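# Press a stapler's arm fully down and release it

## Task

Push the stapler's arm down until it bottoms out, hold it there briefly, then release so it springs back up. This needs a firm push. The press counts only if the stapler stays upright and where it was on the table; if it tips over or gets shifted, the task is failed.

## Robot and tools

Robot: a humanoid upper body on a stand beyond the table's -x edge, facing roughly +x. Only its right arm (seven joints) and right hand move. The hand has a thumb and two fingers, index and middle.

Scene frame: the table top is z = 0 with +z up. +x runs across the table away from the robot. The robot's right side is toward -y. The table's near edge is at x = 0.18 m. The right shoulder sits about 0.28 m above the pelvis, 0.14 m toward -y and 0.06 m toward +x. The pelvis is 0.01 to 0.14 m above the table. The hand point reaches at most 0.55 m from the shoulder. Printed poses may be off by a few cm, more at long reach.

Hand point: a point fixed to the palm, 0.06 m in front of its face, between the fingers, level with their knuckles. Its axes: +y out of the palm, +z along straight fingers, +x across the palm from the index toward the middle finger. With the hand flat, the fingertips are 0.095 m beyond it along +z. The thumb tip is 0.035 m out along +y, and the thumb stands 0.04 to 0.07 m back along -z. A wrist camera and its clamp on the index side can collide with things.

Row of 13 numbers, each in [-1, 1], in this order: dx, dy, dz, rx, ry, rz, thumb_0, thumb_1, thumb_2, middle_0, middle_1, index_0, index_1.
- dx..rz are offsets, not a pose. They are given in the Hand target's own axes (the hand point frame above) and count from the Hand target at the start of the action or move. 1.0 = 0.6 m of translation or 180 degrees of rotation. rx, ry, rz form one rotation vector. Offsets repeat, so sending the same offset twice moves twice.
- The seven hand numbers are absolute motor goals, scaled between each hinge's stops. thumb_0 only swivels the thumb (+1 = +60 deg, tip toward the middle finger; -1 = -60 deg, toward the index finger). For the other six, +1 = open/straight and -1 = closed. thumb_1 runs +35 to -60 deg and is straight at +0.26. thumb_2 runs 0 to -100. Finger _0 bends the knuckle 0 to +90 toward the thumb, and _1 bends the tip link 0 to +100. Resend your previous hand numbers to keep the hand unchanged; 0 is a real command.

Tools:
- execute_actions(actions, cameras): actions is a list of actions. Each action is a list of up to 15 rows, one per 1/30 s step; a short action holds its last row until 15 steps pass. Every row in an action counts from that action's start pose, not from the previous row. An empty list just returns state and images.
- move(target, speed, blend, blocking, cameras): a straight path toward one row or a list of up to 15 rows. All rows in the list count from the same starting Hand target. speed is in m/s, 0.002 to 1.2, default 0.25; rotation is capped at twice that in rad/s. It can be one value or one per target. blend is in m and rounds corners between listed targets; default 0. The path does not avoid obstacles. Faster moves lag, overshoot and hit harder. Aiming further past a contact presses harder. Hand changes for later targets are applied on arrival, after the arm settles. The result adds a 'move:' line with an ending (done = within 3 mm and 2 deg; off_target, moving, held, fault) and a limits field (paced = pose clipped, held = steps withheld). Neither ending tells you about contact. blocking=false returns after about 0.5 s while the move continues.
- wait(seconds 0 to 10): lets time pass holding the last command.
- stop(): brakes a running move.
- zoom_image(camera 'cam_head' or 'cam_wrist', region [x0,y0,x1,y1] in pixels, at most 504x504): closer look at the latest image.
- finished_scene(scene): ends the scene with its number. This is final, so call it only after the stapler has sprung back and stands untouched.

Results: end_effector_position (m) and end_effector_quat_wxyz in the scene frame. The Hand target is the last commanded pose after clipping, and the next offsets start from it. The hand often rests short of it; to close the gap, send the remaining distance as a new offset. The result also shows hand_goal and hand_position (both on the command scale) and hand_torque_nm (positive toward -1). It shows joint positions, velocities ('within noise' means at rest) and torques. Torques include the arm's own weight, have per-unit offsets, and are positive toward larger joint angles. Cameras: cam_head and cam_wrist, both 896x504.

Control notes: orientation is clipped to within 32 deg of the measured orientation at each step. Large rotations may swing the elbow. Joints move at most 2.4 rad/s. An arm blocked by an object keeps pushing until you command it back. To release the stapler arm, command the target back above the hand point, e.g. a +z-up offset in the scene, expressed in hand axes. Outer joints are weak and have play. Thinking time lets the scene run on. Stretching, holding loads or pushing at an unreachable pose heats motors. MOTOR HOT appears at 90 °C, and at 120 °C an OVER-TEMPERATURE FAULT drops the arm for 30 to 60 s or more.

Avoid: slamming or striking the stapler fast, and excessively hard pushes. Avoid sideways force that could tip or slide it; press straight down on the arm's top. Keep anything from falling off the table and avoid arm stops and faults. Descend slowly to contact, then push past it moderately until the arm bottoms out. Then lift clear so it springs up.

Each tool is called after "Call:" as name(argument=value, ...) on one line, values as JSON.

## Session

Call:
execute_actions(actions=[])

Scene clock: 0.00 s.
end_effector_position=(+0.2219, -0.4106, +0.2450) hand_goal=(+0.000, +0.263, +1.000, +1.000, +1.000, +1.000, +1.000) hand_position=(+0.000, +0.263, +1.000, +1.000, +1.000, +1.000, +1.000) hand_torque_nm=(+0.00, +0.00, +0.00, +0.00, +0.00, +0.00, +0.00) end_effector_quat_wxyz=(-0.116, -0.242, -0.362, +0.893)
Joint positions: [-0.527 -0.152 -0.493 -0.202 -1.344 1.209 -0.812]
Joint velocities: within noise
Joint torques (N m): no reading
Hand target: +0.2219, -0.4106, +0.2450; -0.116, -0.242, -0.362, +0.893

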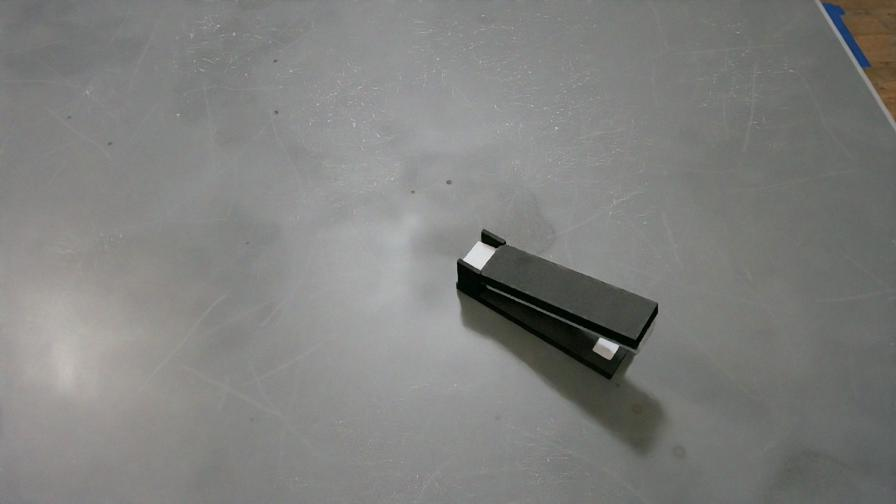

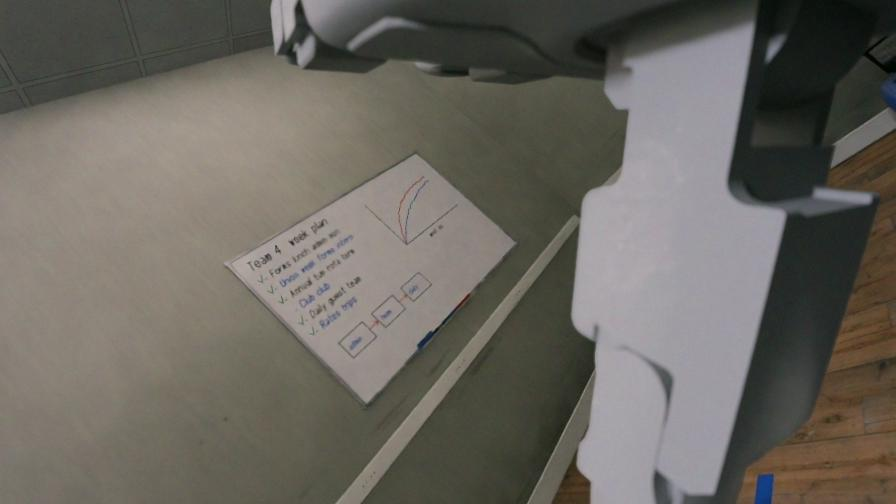

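Call:
move(target=[[-0.095,-0.033,-0.177,-0.666,-0.145,0.382,0,0.9,1,-1,-1,-1,-1],[-0.173,-0.23,-0.616,-0.803,-0.103,-0.049,0,0.9,1,-1,-1,-1,-1]], speed=0.5, blend=[0.03,0])

Scene clock: 10.43 s.
end_effector_position=(+0.3828, -0.0525, +0.1440) hand_goal=(+0.000, +0.900, +1.000, -1.000, -1.000, -1.000, -1.000) hand_position=(+0.000, +0.841, +1.000, -0.941, -0.942, -0.941, -0.942) hand_torque_nm=(+0.00, -0.08, +0.00, +0.07, +0.08, +0.07, +0.08) end_effector_quat_wxyz=(+0.247, -0.163, +0.954, +0.045)
Joint positions: [-1.094 -0.28 0.1 0.296 -0.172 1.542 0.584]
Joint velocities: within noise
Joint torques (N m): [-8.13 -2.24 -0.34 -2.06 0.12 -0.88 0.27]
Hand target: +0.3864, -0.0493, +0.1508; +0.256, -0.169, +0.951, +0.046
Off the commanded pose: 0.008 m, 1 deg.
move: off_target

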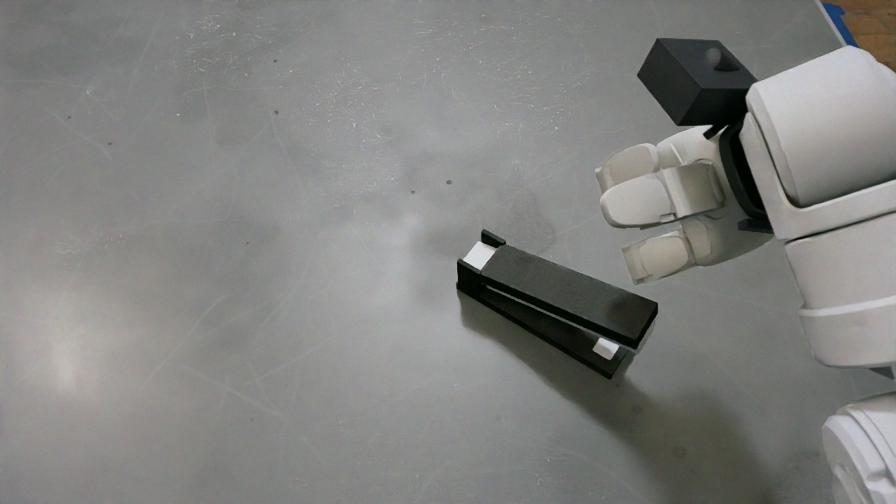

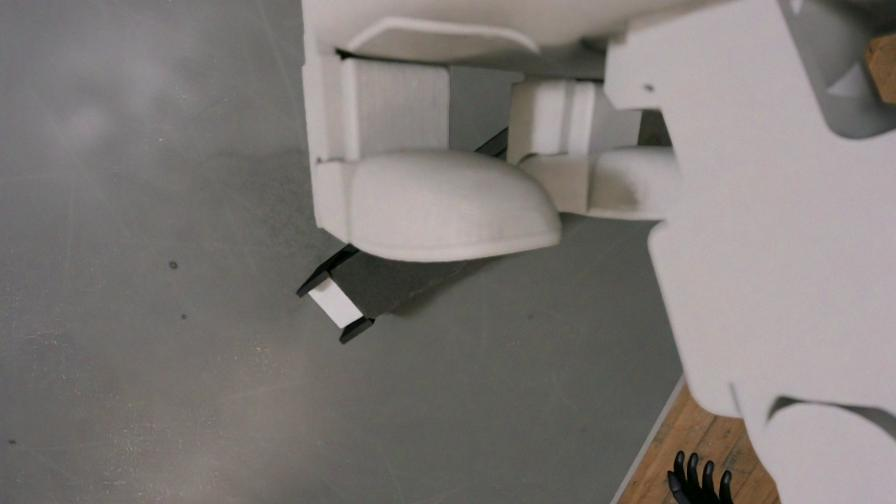

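Call:
move(target=[[0.036,0.006,0.068,0,0,0,0,0.9,1,-1,-1,-1,-1],[0.132,-0.001,0.157,0,0,0,0,0.9,1,-1,-1,-1,-1]], speed=[0.2,0.12], cameras=["cam_head"])

Call:
zoom_image(camera="cam_head", region=[440, 170, 720, 440])

Scene clock: 15.50 s.
end_effector_position=(+0.3955, -0.0520, +0.0791) hand_goal=(+0.000, +0.900, +1.000, -1.000, -1.000, -1.000, -1.000) hand_position=(+0.000, +0.841, +1.000, -0.999, -0.942, -0.941, -0.942) hand_torque_nm=(+0.00, -0.08, +0.00, +0.00, +0.08, +0.07, +0.08) end_effector_quat_wxyz=(+0.332, -0.184, +0.924, +0.049)
Joint positions: [-0.926 -0.183 -0.008 0.524 -0.179 0.964 0.447]
Joint velocities: within noise
Joint torques (N m): [0.44 -0.11 0.4 2.53 -0.12 0.22 -0.98]
Hand target: +0.3666, -0.0571, +0.0296; +0.256, -0.169, +0.951, +0.046
Off the commanded pose: 0.058 m, 9 deg.
move: off_target
Images, in order (width x height): cam_head 896x504.

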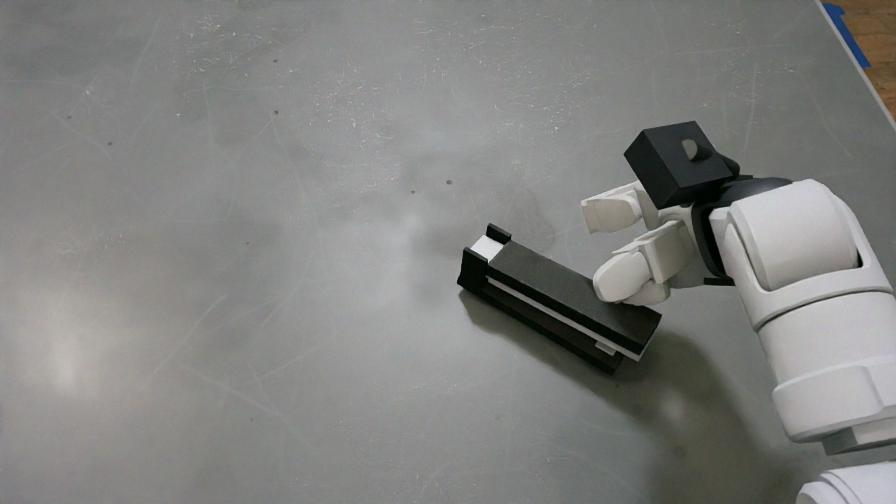

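Scaled by 1.800 from the camera's 896x504 image, which has a finer 1280x720 frame.

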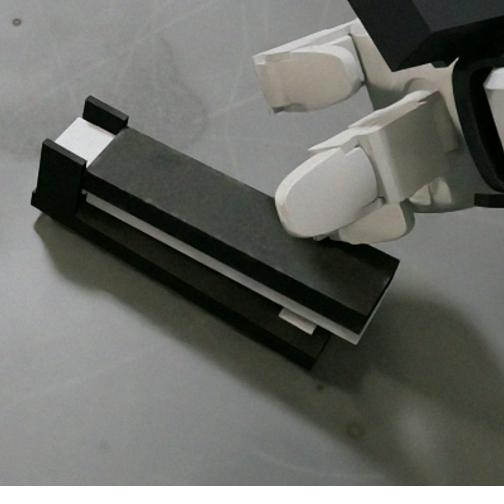

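Call:
move(target=[-0.132,0.001,-0.157,0,0,0,0,0.9,1,-1,-1,-1,-1], speed=0.1)

Call:
zoom_image(camera="cam_head", region=[440, 170, 720, 440])

Scene clock: 18.23 s.
end_effector_position=(+0.3838, -0.0491, +0.1451) hand_goal=(+0.000, +0.900, +1.000, -1.000, -1.000, -1.000, -1.000) hand_position=(+0.000, +0.841, +1.000, -0.999, -0.942, -0.941, -0.942) hand_torque_nm=(+0.00, -0.08, +0.00, +0.00, +0.08, +0.07, +0.08) end_effector_quat_wxyz=(+0.248, -0.166, +0.953, +0.049)
Joint positions: [-1.104 -0.27 0.099 0.313 -0.179 1.532 0.59]
Joint velocities: within noise
Joint torques (N m): [-7.49 -2.84 -0.34 -3.77 0.06 -0.48 0.28]
Hand target: +0.3864, -0.0493, +0.1508; +0.256, -0.169, +0.951, +0.046
Off the commanded pose: 0.006 m, 1 deg.
move: off_target

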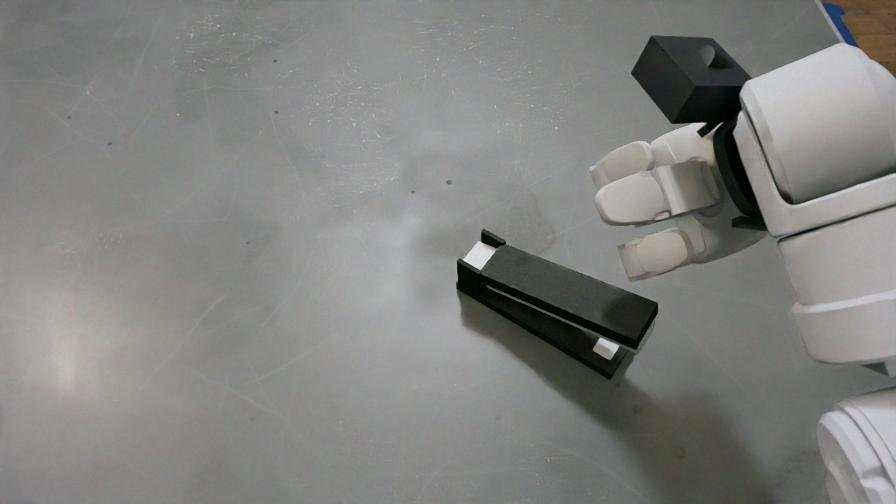

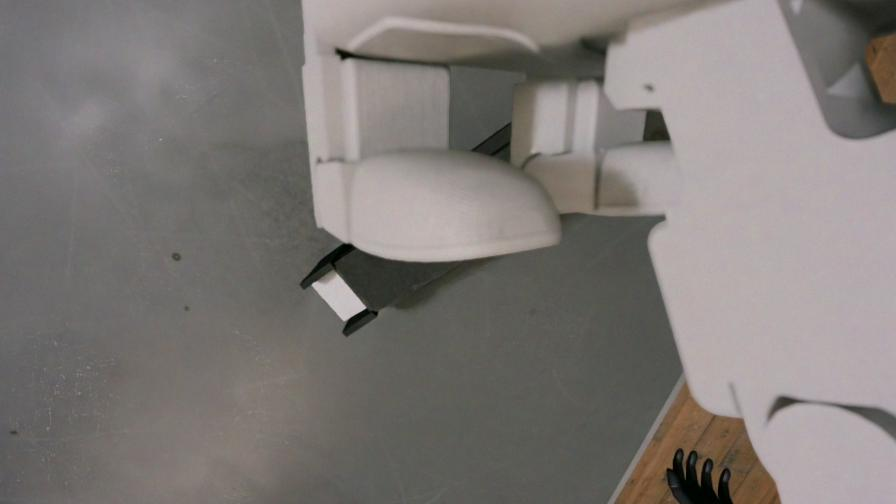

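Scaled by 1.800 from the camera's 896x504 image, which has a finer 1280x720 frame.

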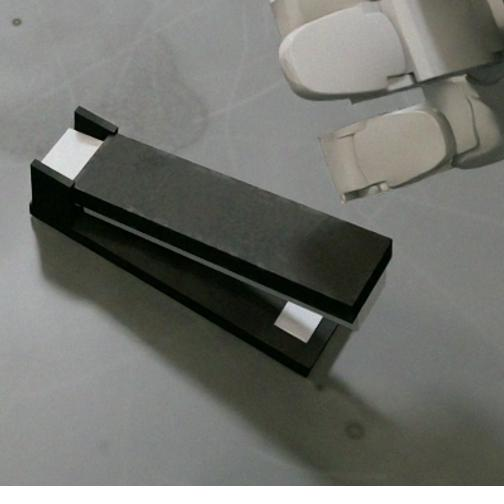

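Call:
move(target=[[0.058,0.0215,0.055,0,0,0,0,0.9,1,-1,-1,-1,-1],[0.129,0.026,0.12,0,0,0,0,0.9,1,-1,-1,-1,-1]], speed=[0.2,0.1], cameras=["cam_head"])

Call:
zoom_image(camera="cam_head", region=[440, 170, 720, 440])

Scene clock: 25.17 s.
end_effector_position=(+0.3709, -0.0421, +0.0816) hand_goal=(+0.000, +0.900, +1.000, -1.000, -1.000, -1.000, -1.000) hand_position=(+0.000, +0.841, +1.000, -0.999, -0.942, -0.941, -0.942) hand_torque_nm=(+0.00, -0.08, +0.00, +0.00, +0.08, +0.07, +0.08) end_effector_quat_wxyz=(+0.307, -0.180, +0.933, +0.046)
Joint positions: [-0.833 -0.153 0.037 0.273 -0.194 1.182 0.439]
Joint velocities: within noise
Joint torques (N m): [-0.97 -0.25 0.02 1.09 0.02 -0.47 -0.65]
Hand target: +0.3520, -0.0452, +0.0497; +0.256, -0.169, +0.951, +0.046
Off the commanded pose: 0.037 m, 6 deg.
move: off_target
Images, in order (width x height): cam_head 896x504.

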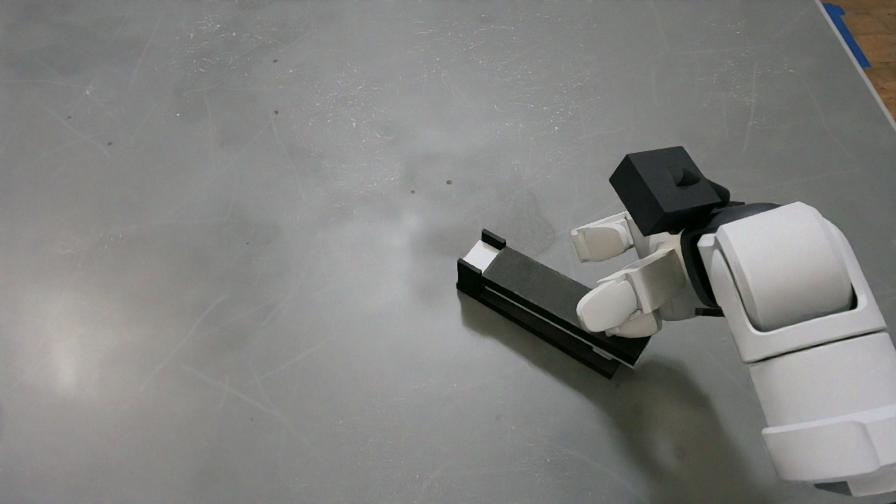

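Scaled by 1.800 from the camera's 896x504 image, which has a finer 1280x720 frame.

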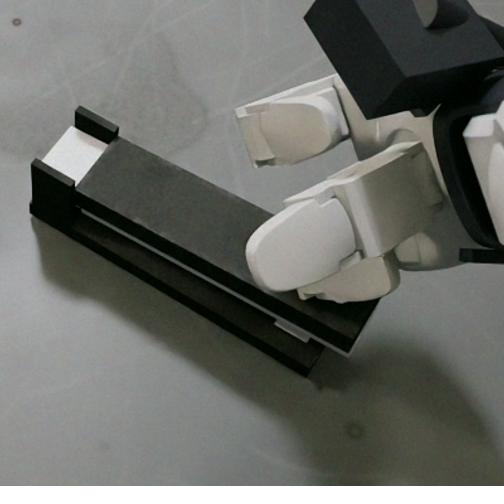

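Call:
move(target=[0.08,0.009,0.05,0,0,0,0,0.9,1,-1,-1,-1,-1], speed=0.1, cameras=["cam_head"])

Call:
zoom_image(camera="cam_head", region=[440, 170, 720, 440])

Scene clock: 27.73 s.
end_effector_position=(+0.3663, -0.0383, +0.0718) hand_goal=(+0.000, +0.900, +1.000, -1.000, -1.000, -1.000, -1.000) hand_position=(+0.000, +0.841, +1.000, -1.000, -0.942, -0.941, -0.942) hand_torque_nm=(+0.00, -0.08, +0.00, +0.00, +0.08, +0.07, +0.08) end_effector_quat_wxyz=(+0.364, -0.196, +0.908, +0.058)
Joint positions: [-0.722 -0.131 0.027 0.235 -0.194 0.978 0.428]
Joint velocities: within noise
Joint torques (N m): [5.01 0.69 0.78 4.27 -0.4 0.64 -1.92]
Hand target: +0.3253, -0.0492, -0.0003; +0.256, -0.169, +0.951, +0.046
Off the commanded pose: 0.084 m, 14 deg.
move: off_target
Images, in order (width x height): cam_head 896x504.

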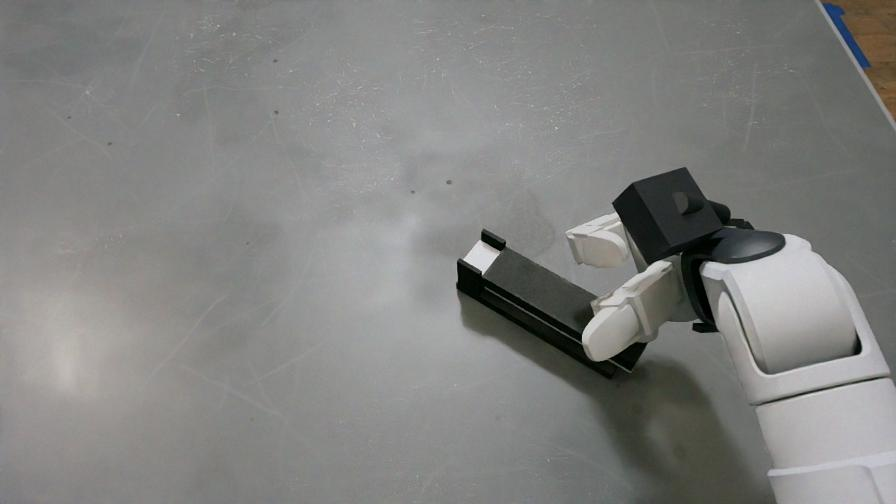

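Scaled by 1.800 from the camera's 896x504 image, which has a finer 1280x720 frame.

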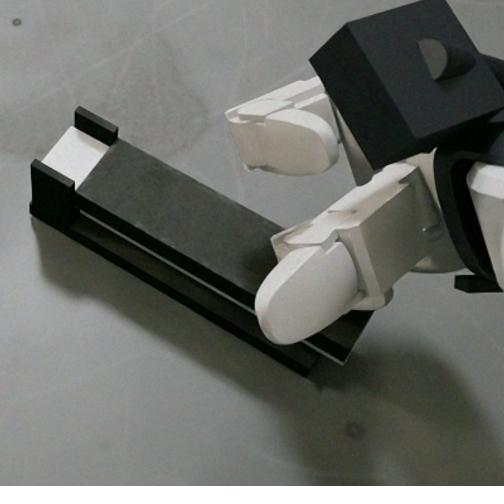

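Call:
move(target=[0.04,0.004,0.028,0,0,0,0,0.9,1,-1,-1,-1,-1], speed=0.1, cameras=["cam_head"])

Call:
zoom_image(camera="cam_head", region=[440, 170, 720, 440])

Scene clock: 29.87 s.
end_effector_position=(+0.3653, -0.0368, +0.0717) hand_goal=(+0.000, +0.900, +1.000, -1.000, -1.000, -1.000, -1.000) hand_position=(+0.000, +0.841, +1.000, -1.001, -0.942, -0.941, -0.942) hand_torque_nm=(+0.00, -0.08, +0.00, +0.00, +0.08, +0.07, +0.08) end_effector_quat_wxyz=(+0.407, -0.205, +0.888, +0.056)
Joint positions: [-0.66 -0.124 0.028 0.193 -0.194 0.864 0.408]
Joint velocities: within noise
Joint torques (N m): [7.44 0.89 1.07 9.06 -0.41 1.59 -1.94]
Hand target: +0.3129, -0.0512, -0.0269; +0.256, -0.169, +0.951, +0.046
Off the commanded pose: 0.113 m, 19 deg.
move: off_target
Images, in order (width x height): cam_head 896x504.

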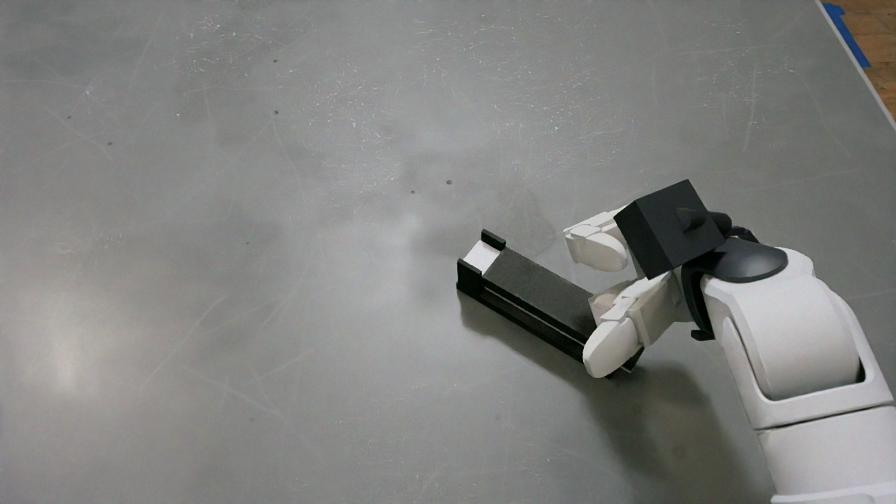

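Scaled by 1.800 from the camera's 896x504 image, which has a finer 1280x720 frame.

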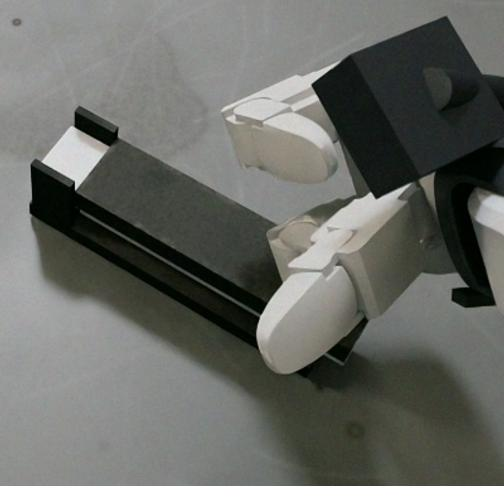

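Call:
move(target=[-0.223,-0.0125,-0.212,0,0,0,0,0.9,1,-1,-1,-1,-1], speed=0.12, cameras=["cam_head"])

Call:
zoom_image(camera="cam_head", region=[440, 170, 720, 440])

Scene clock: 34.67 s.
end_effector_position=(+0.3599, -0.0441, +0.1429) hand_goal=(+0.000, +0.900, +1.000, -1.000, -1.000, -1.000, -1.000) hand_position=(+0.000, +0.841, +1.000, -1.001, -0.942, -0.941, -0.942) hand_torque_nm=(+0.00, -0.08, +0.00, +0.00, +0.08, +0.07, +0.08) end_effector_quat_wxyz=(+0.248, -0.168, +0.953, +0.045)
Joint positions: [-0.989 -0.127 0.095 0.168 -0.916 1.58 1.169]
Joint velocities: within noise
Joint torques (N m): [-7.9 -1.09 -0.47 -2.1 -0.31 -0.25 0.27]
Hand target: +0.3643, -0.0405, +0.1502; +0.256, -0.169, +0.951, +0.046
Off the commanded pose: 0.009 m, 1 deg.
joint sent to its limit — joint 6 (wrist pitch), upper limit. The joint targets still meet the commanded pose.
move: off_target
Images, in order (width x height): cam_head 896x504.

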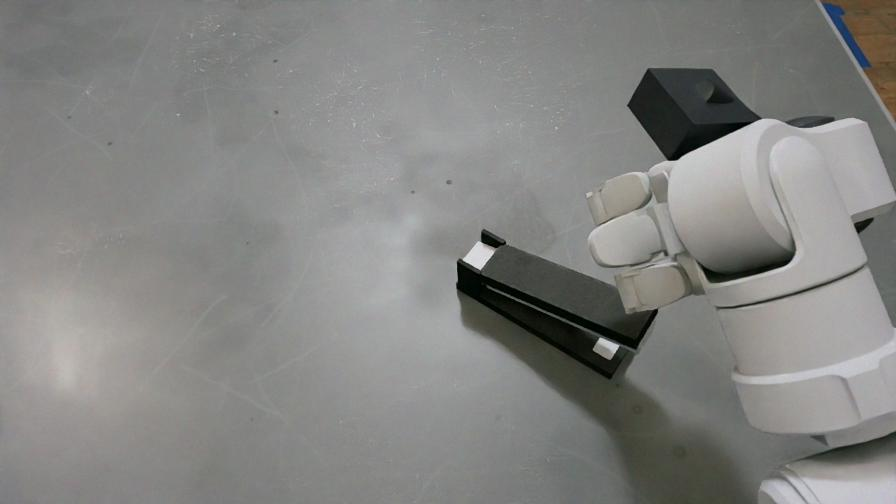

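Scaled by 1.800 from the camera's 896x504 image, which has a finer 1280x720 frame.

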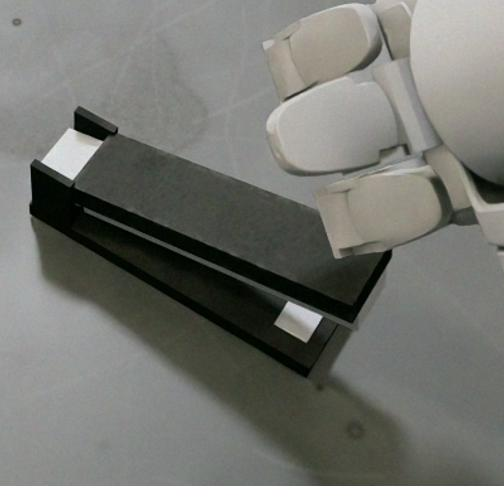

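Call:
finished_scene(scene=2)

The scene is finished: the task was done.


## Next scene

The same job, from a new start.

Call:
execute_actions(actions=[])

Scene clock: 0.00 s.
end_effector_position=(+0.2216, -0.3782, +0.1801) hand_goal=(+0.000, +0.263, +1.000, +1.000, +1.000, +1.000, +1.000) hand_position=(+0.000, +0.263, +1.000, +1.000, +1.000, +1.000, +1.000) hand_torque_nm=(+0.00, +0.00, +0.00, +0.00, +0.00, +0.00, +0.00) end_effector_quat_wxyz=(+0.646, +0.124, +0.418, -0.627)
Joint positions: [0.351 -0.455 -0.418 0.058 -0.192 -0.527 -1.089]
Joint velocities: within noise
Joint torques (N m): no reading
Hand target: +0.2216, -0.3782, +0.1801; +0.646, +0.124, +0.418, -0.627

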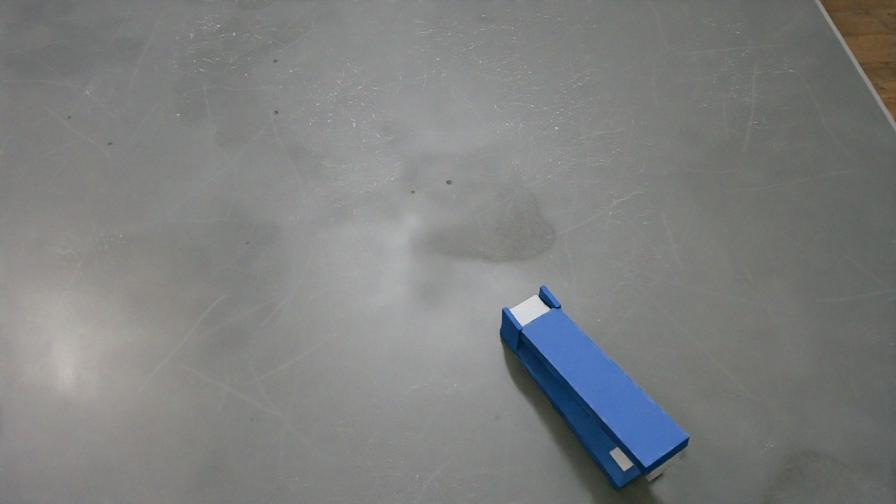

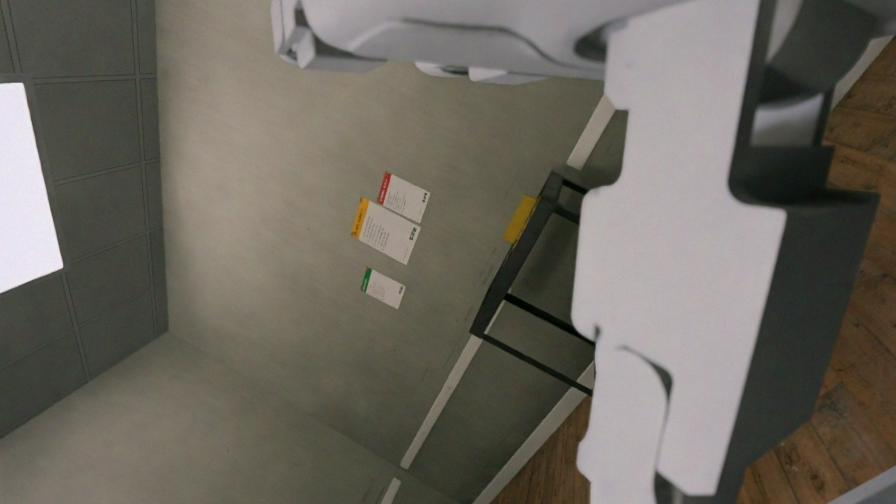

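Call:
move(target=[[-0.156,0.101,0.046,-0.369,0.112,0.247,0,0.9,1,-1,-1,-1,-1],[-0.378,0.134,-0.3725,-0.716,0.196,-0.081,0,0.9,1,-1,-1,-1,-1]], speed=0.5, blend=[0.03,0])

Call:
zoom_image(camera="cam_head", region=[440, 234, 720, 504])

Scene clock: 14.13 s.
end_effector_position=(+0.2388, -0.0530, +0.1734) hand_goal=(+0.000, +0.900, +1.000, -1.000, -1.000, -1.000, -1.000) hand_position=(+0.000, +0.844, +1.000, -0.942, -0.943, -0.942, -0.943) hand_torque_nm=(+0.00, -0.08, +0.00, +0.07, +0.08, +0.07, +0.08) end_effector_quat_wxyz=(+0.389, -0.260, +0.879, +0.087)
Joint positions: [1.729 -2.218 -1.496 -0.649 1.63 0.177 -0.488]
Joint velocities: within noise
Joint torques (N m): [-1.88 1.65 -2.65 -0.18 -0.14 -0.85 -0.07]
Hand target: +0.2399, -0.0504, +0.1699; +0.196, -0.413, +0.885, +0.092
Off the commanded pose: 0.005 m, 28 deg.
joint sent to its limit — joint 2 (shoulder roll), lower limit. The joint targets are off in orientation, not in position.
move: off_target

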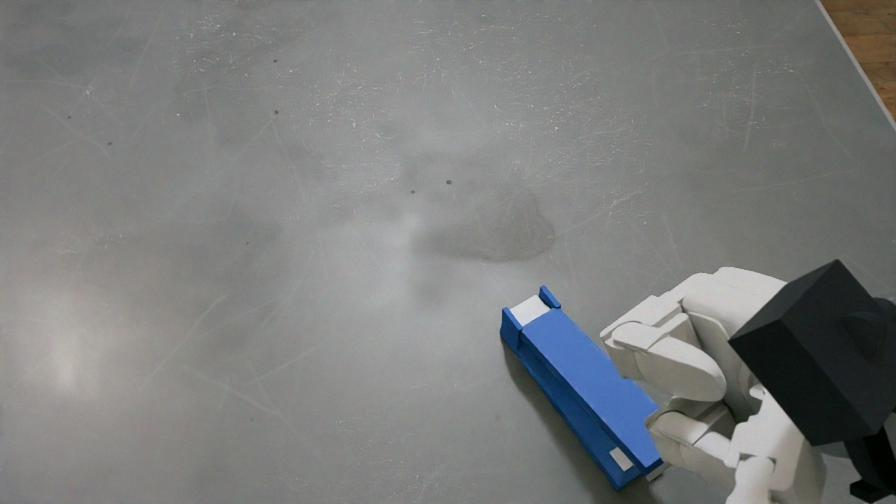

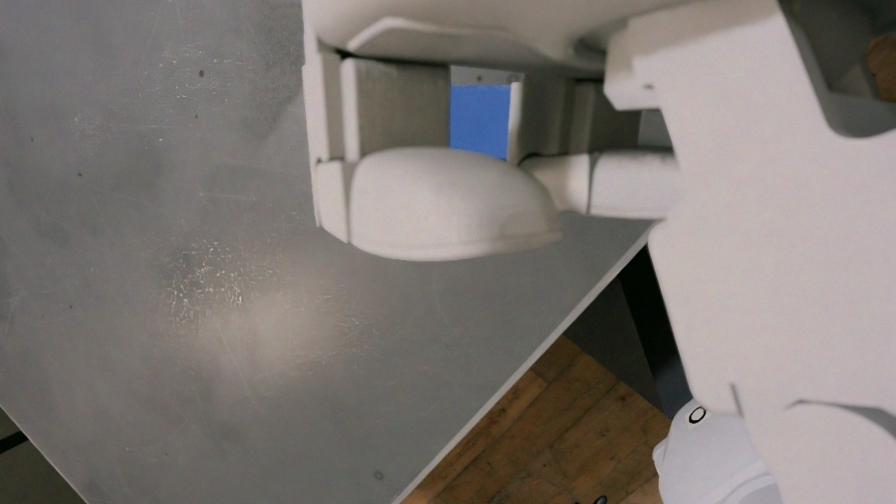

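Scaled by 1.800 from the camera's 896x504 image, which has a finer 1280x720 frame.

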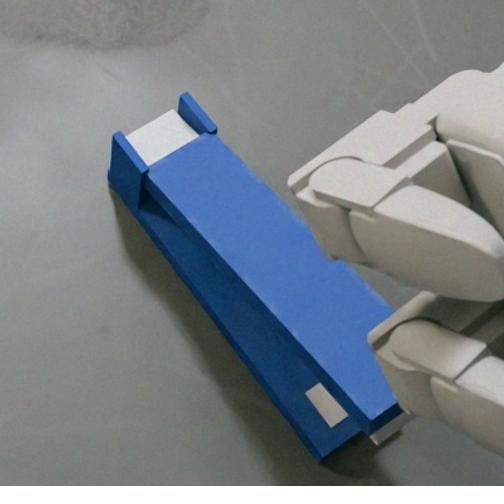

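Call:
move(target=[[0.205,-0.366,-0.224,0.247,-0.337,0.157,0,0.9,1,-1,-1,-1,-1],[0.39,-0.328,-0.2,0.716,-0.196,0.081,0,0.9,1,-1,-1,-1,-1],[0.648,-0.25,-0.174,0.716,-0.196,0.081,0,0.9,1,-1,-1,-1,-1]], speed=0.5, blend=[0.03,0.03,0], cameras=[])

Scene clock: 23.77 s.
end_effector_position=(+0.0992, -0.4548, +0.1061) hand_goal=(+0.000, +0.900, +1.000, -1.000, -1.000, -1.000, -1.000) hand_position=(+0.000, +0.844, +1.000, -0.942, -0.943, -0.942, -0.943) hand_torque_nm=(+0.00, -0.08, +0.00, +0.07, +0.08, +0.07, +0.08) end_effector_quat_wxyz=(+0.305, +0.071, +0.673, -0.670)
Joint positions: [2.687 -2.207 -0.839 0.221 1.449 -1.084 -1.612]
Joint velocities: within noise
Joint torques (N m): [0.69 5.42 0.33 0.65 0.66 -0.37 -0.59]
Hand target: +0.1002, -0.4507, +0.1001; +0.535, +0.107, +0.520, -0.657
Off the commanded pose: 0.007 m, 50 deg; orientation clipped.
joint read past its limit — joint 1 (shoulder pitch), upper limit.
joint sent to its limit — joint 1 (shoulder pitch), upper limit; joint 2 (shoulder roll), lower limit. The joint targets are off in orientation, not in position.
move: off_target; limits=paced
No camera images: "cameras" was empty.

Call:
move(target=[[-0.061,-0.199,0.33,-0.065,0.204,-0.306,0,0.9,1,-1,-1,-1,-1],[-0.322,-0.409,0.327,-0.065,0.204,-0.306,0,0.9,1,-1,-1,-1,-1],[-0.064,-0.503,0.122,-0.065,0.204,-0.306,0,0.9,1,-1,-1,-1,-1],[0.133,-0.209,0.0175,-0.065,0.204,-0.306,0,0.9,1,-1,-1,-1,-1],[0.14,-0.03,-0.045,-0.065,0.204,-0.306,0,0.9,1,-1,-1,-1,-1]], speed=0.3, cameras=[])

Scene clock: 32.73 s.
end_effector_position=(+0.0411, -0.4828, +0.0429) hand_goal=(+0.000, +0.900, +1.000, -1.000, -1.000, -1.000, -1.000) hand_position=(+0.000, +0.844, +1.000, -0.942, -0.943, -0.942, -0.943) hand_torque_nm=(+0.00, -0.08, +0.00, +0.07, +0.08, +0.07, +0.08) end_effector_quat_wxyz=(+0.001, +0.000, +0.706, -0.708)
Joint positions: [0.547 -1.006 -0.008 0.171 0.694 0.658 -1.188]
Joint velocities: within noise
Joint torques (N m): [1.49 -4.51 -1.13 0.93 -0.41 -0.21 -1.12]
Hand target: +0.0404, -0.4808, +0.0399; +0.001, +0.000, +0.707, -0.707
Off the commanded pose: 0.004 m, 0 deg.
move: off_target
No camera images: "cameras" was empty.

Call:
move(target=[[0.017,0.167,-0.1,0,0,0,0,0.9,1,-1,-1,-1,-1],[-0.017,-0.217,-0.1,-0.2,-0.2,0.2,0,0.9,1,-1,-1,-1,-1],[-0.433,-0.3,-0.267,-0.385,-0.385,0.385,0,0.9,1,-1,-1,-1,-1]], speed=0.3, cameras=[])

Scene clock: 39.67 s.
end_effector_position=(+0.2993, -0.3214, +0.2232) hand_goal=(+0.000, +0.900, +1.000, -1.000, -1.000, -1.000, -1.000) hand_position=(+0.000, +0.844, +1.000, -0.942, -0.943, -0.942, -0.943) hand_torque_nm=(+0.00, -0.08, +0.00, +0.07, +0.08, +0.07, +0.08) end_effector_quat_wxyz=(+0.708, -0.005, +0.706, -0.004)
Joint positions: [0.154 -1.285 -0.001 0.359 1.457 -0.469 0.447]
Joint velocities: within noise
Joint torques (N m): [-2.29 -5.46 -1.75 0.36 0.38 -1.23 0.08]
Hand target: +0.2998, -0.3205, +0.2203; +0.708, +0.000, +0.706, +0.000
Off the commanded pose: 0.003 m, 1 deg.
move: done
No camera images: "cameras" was empty.

Call:
move(target=[0.133,-0.017,0.25,0,0.08,0,0,0.9,1,-1,-1,-1,-1], speed=0.4, cameras=[])

Scene clock: 43.20 s.
end_effector_position=(+0.4434, -0.3365, +0.1373) hand_goal=(+0.000, +0.900, +1.000, -1.000, -1.000, -1.000, -1.000) hand_position=(+0.000, +0.844, +1.000, -0.942, -0.943, -0.942, -0.943) hand_torque_nm=(+0.00, -0.08, +0.00, +0.07, +0.08, +0.07, +0.08) end_effector_quat_wxyz=(+0.559, +0.102, +0.806, -0.166)
Joint positions: [-1.018 -0.836 0.444 1.435 0.882 -0.129 0.213]
Joint velocities: within noise
Joint torques (N m): [-6.65 -4.72 -0.65 -0.93 0.15 -1.66 -0.2]
Hand target: +0.4499, -0.3305, +0.1408; +0.614, +0.000, +0.790, +0.000
Off the commanded pose: 0.010 m, 23 deg.
move: off_target
No camera images: "cameras" was empty.

Call:
move(target=[[-0.052,0.383,-0.2025,-0.11,0.17,-0.084,0,0.9,1,-1,-1,-1,-1],[0.025,0.4925,-0.295,-0.159,0.246,-0.12,0,0.9,1,-1,-1,-1,-1]], speed=0.3, blend=[0.02,0])

Call:
zoom_image(camera="cam_head", region=[440, 234, 720, 504])

Scene clock: 48.10 s.
end_effector_position=(+0.2736, -0.0382, +0.1671) hand_goal=(+0.000, +0.900, +1.000, -1.000, -1.000, -1.000, -1.000) hand_position=(+0.000, +0.844, +1.000, -0.942, -0.943, -0.942, -0.943) hand_torque_nm=(+0.00, -0.08, +0.00, +0.07, +0.08, +0.07, +0.08) end_effector_quat_wxyz=(+0.245, -0.286, +0.923, +0.076)
Joint positions: [-0.992 -0.906 0.552 -0.221 1.86 1.288 -0.761]
Joint velocities: within noise
Joint torques (N m): [-6.02 -2.03 -1.82 -0.21 0.62 -0.5 -0.02]
Hand target: +0.2744, -0.0352, +0.1701; +0.247, -0.290, +0.921, +0.079
Off the commanded pose: 0.004 m, 1 deg.
move: off_target

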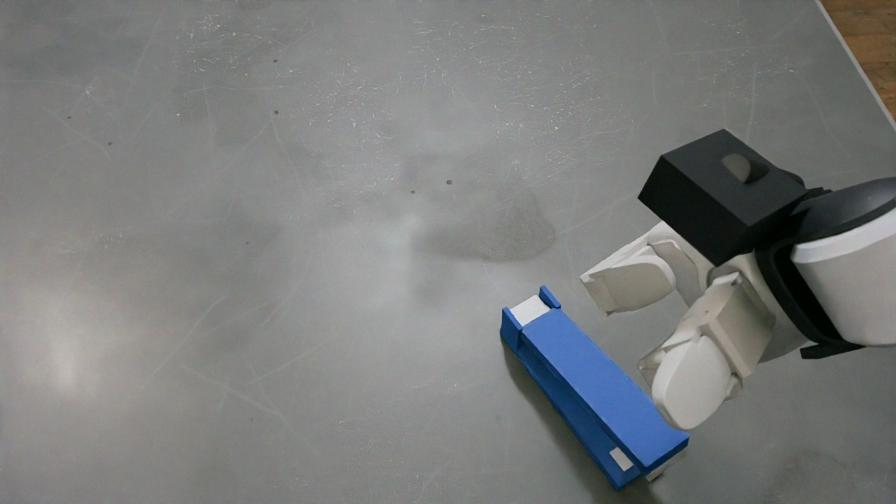

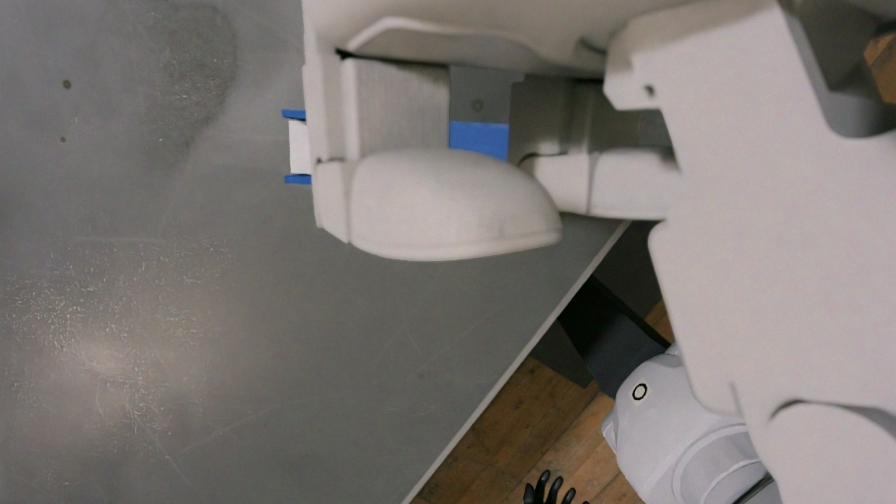

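Scaled by 1.800 from the camera's 896x504 image, which has a finer 1280x720 frame.

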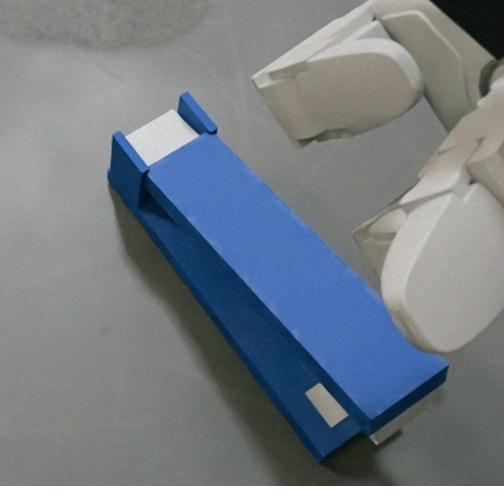

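Call:
move(target=[[0.05,-0.002,0.087,0,0,0,0,0.9,1,-1,-1,-1,-1],[0.128,0.005,0.157,0,0,0,0,0.9,1,-1,-1,-1,-1]], speed=[0.2,0.1], cameras=["cam_head"])

Call:
zoom_image(camera="cam_head", region=[440, 234, 720, 504])

Scene clock: 55.63 s.
end_effector_position=(+0.2714, -0.0394, +0.0730) hand_goal=(+0.000, +0.900, +1.000, -1.000, -1.000, -1.000, -1.000) hand_position=(+0.000, +0.844, +1.000, -0.998, -0.943, -0.942, -0.943) hand_torque_nm=(+0.00, -0.08, +0.00, +0.00, +0.08, +0.07, +0.08) end_effector_quat_wxyz=(+0.281, -0.290, +0.911, +0.088)
Joint positions: [-0.741 -0.827 0.769 -0.138 1.148 0.887 -0.274]
Joint velocities: within noise
Joint torques (N m): [-1.18 -1.45 0.23 0.77 -0.33 -0.67 -0.38]
Hand target: +0.2567, -0.0437, +0.0501; +0.247, -0.290, +0.921, +0.079
Off the commanded pose: 0.028 m, 4 deg.
move: off_target
Images, in order (width x height): cam_head 896x504.

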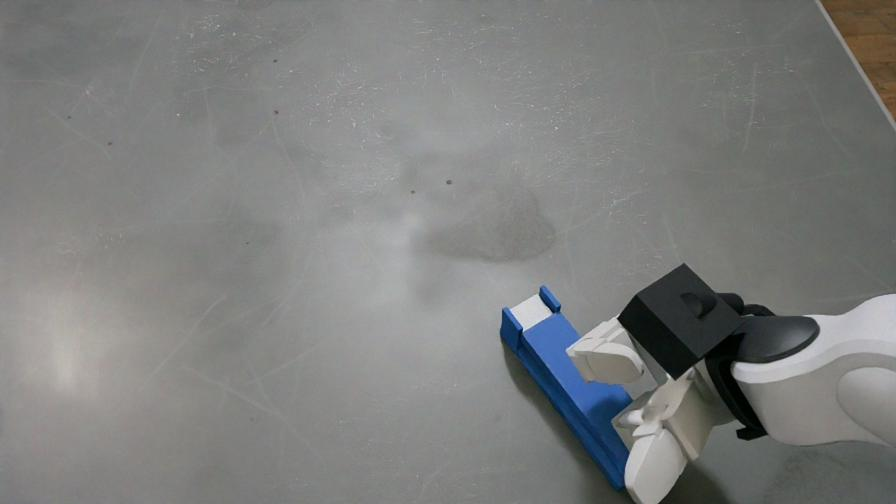

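Scaled by 1.800 from the camera's 896x504 image, which has a finer 1280x720 frame.

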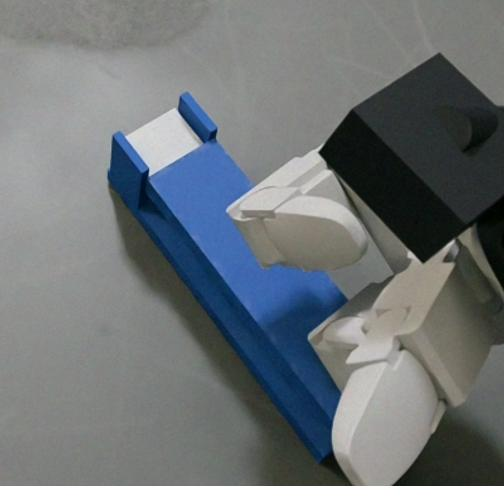

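Call:
move(target=[0.072,0.005,0.065,0,0,0,0,0.9,1,-1,-1,-1,-1], speed=0.1, cameras=["cam_head"])

Call:
zoom_image(camera="cam_head", region=[440, 234, 720, 504])

Scene clock: 57.83 s.
end_effector_position=(+0.2798, -0.0307, +0.0715) hand_goal=(+0.000, +0.900, +1.000, -1.000, -1.000, -1.000, -1.000) hand_position=(+0.000, +0.844, +1.000, -1.001, -0.943, -0.942, -0.943) hand_torque_nm=(+0.00, -0.08, +0.00, +0.00, +0.08, +0.07, +0.08) end_effector_quat_wxyz=(+0.359, -0.289, +0.878, +0.126)
Joint positions: [-0.7 -0.835 0.853 -0.087 1.028 0.583 -0.167]
Joint velocities: within noise
Joint torques (N m): [3.29 -1.07 3.89 6.68 -0.97 1.66 -1.7]
Hand target: +0.2403, -0.0514, -0.0053; +0.247, -0.290, +0.921, +0.079
Off the commanded pose: 0.089 m, 15 deg.
move: off_target
Images, in order (width x height): cam_head 896x504.

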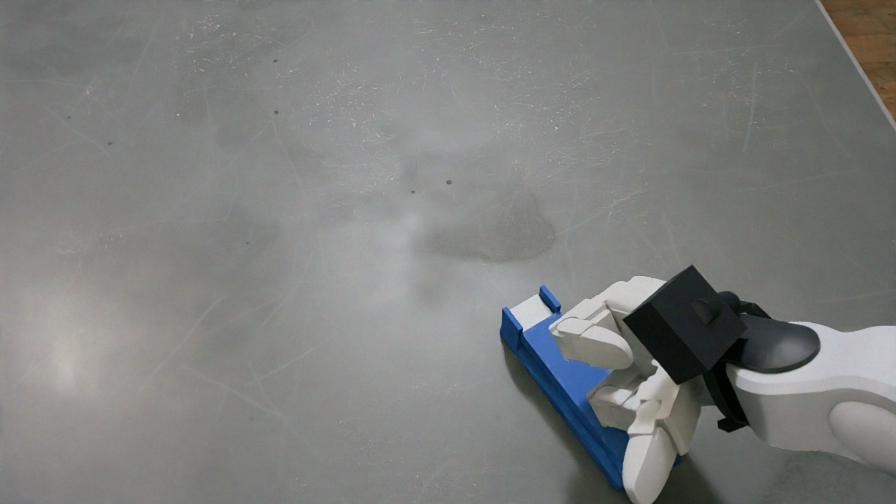

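Scaled by 1.800 from the camera's 896x504 image, which has a finer 1280x720 frame.

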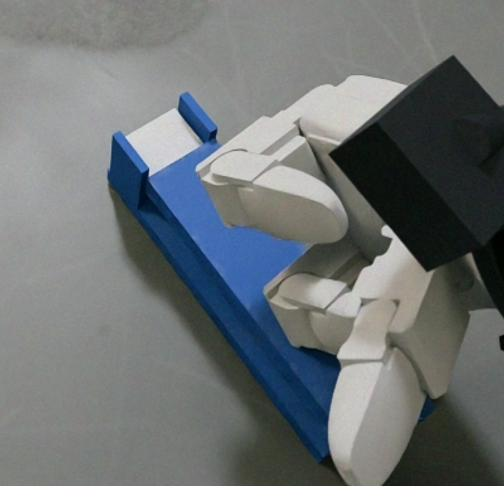

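Call:
move(target=[0.045,0.0,0.01,0,0,0,0,0.9,1,-1,-1,-1,-1], speed=0.1, cameras=["cam_head"])

Call:
zoom_image(camera="cam_head", region=[440, 234, 720, 504])

Scene clock: 60.67 s.
end_effector_position=(+0.2755, -0.0332, +0.0722) hand_goal=(+0.000, +0.900, +1.000, -1.000, -1.000, -1.000, -1.000) hand_position=(+0.000, +0.844, +1.000, -1.001, -0.943, -0.942, -0.943) hand_torque_nm=(+0.00, -0.08, +0.00, +0.00, +0.08, +0.07, +0.08) end_effector_quat_wxyz=(+0.395, -0.288, +0.862, +0.137)
Joint positions: [-0.67 -0.887 0.921 -0.102 1.014 0.409 -0.165]
Joint velocities: within noise
Joint torques (N m): [5.15 -2.3 5.07 7.8 -0.71 3.27 -1.7]
Hand target: +0.2236, -0.0631, -0.0240; +0.247, -0.290, +0.921, +0.079
Off the commanded pose: 0.113 m, 20 deg.
move: off_target
Images, in order (width x height): cam_head 896x504.

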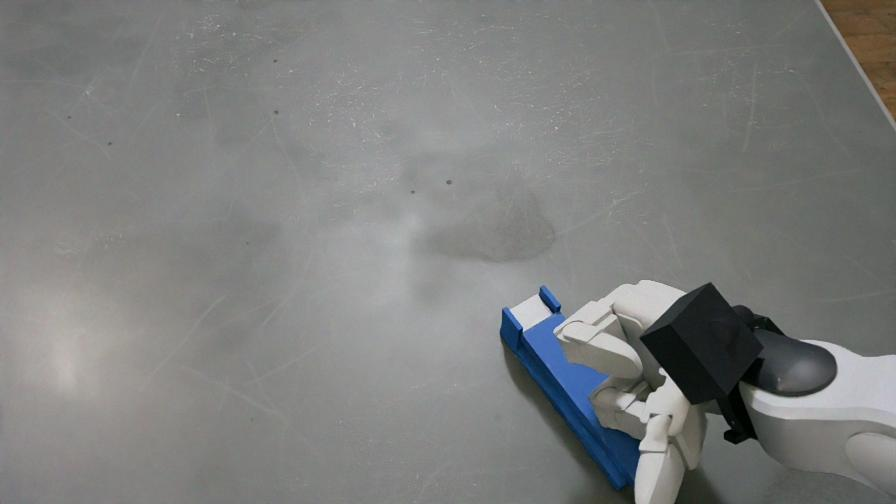

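Scaled by 1.800 from the camera's 896x504 image, which has a finer 1280x720 frame.

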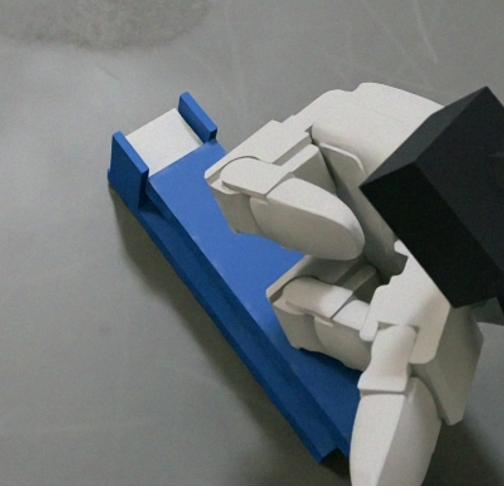

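Call:
move(target=[-0.245,-0.012,-0.232,0,0,0,0,0.9,1,-1,-1,-1,-1], speed=0.12, cameras=["cam_head"])

Call:
zoom_image(camera="cam_head", region=[440, 234, 720, 504])

Scene clock: 63.90 s.
end_effector_position=(+0.2721, -0.0363, +0.1662) hand_goal=(+0.000, +0.900, +1.000, -1.000, -1.000, -1.000, -1.000) hand_position=(+0.000, +0.844, +1.000, -1.001, -0.943, -0.942, -0.943) hand_torque_nm=(+0.00, -0.08, +0.00, +0.00, +0.08, +0.07, +0.08) end_effector_quat_wxyz=(+0.242, -0.291, +0.922, +0.080)
Joint positions: [-1.12 -1.029 0.808 -0.249 1.878 1.091 -0.649]
Joint velocities: within noise
Joint torques (N m): [-5.72 -2.92 -2.52 -0.03 0.56 -0.52 -0.02]
Hand target: +0.2751, -0.0362, +0.1701; +0.247, -0.290, +0.921, +0.079
Off the commanded pose: 0.005 m, 1 deg.
move: off_target
Images, in order (width x height): cam_head 896x504.

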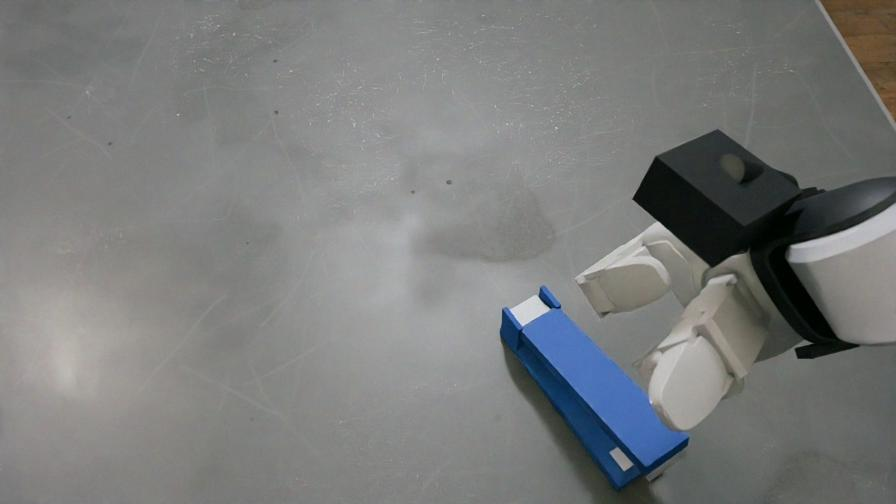

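Scaled by 1.800 from the camera's 896x504 image, which has a finer 1280x720 frame.

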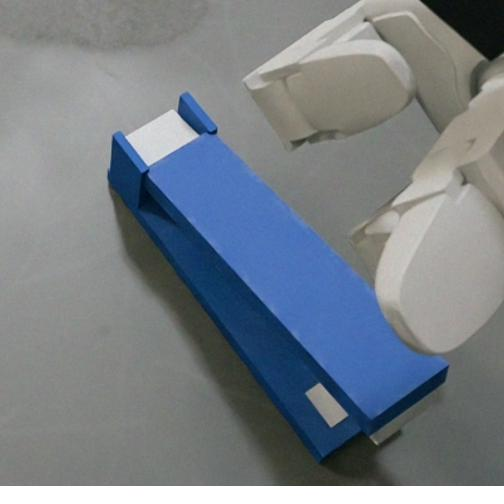

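Call:
finished_scene(scene=3)

The scene is finished: the task was done.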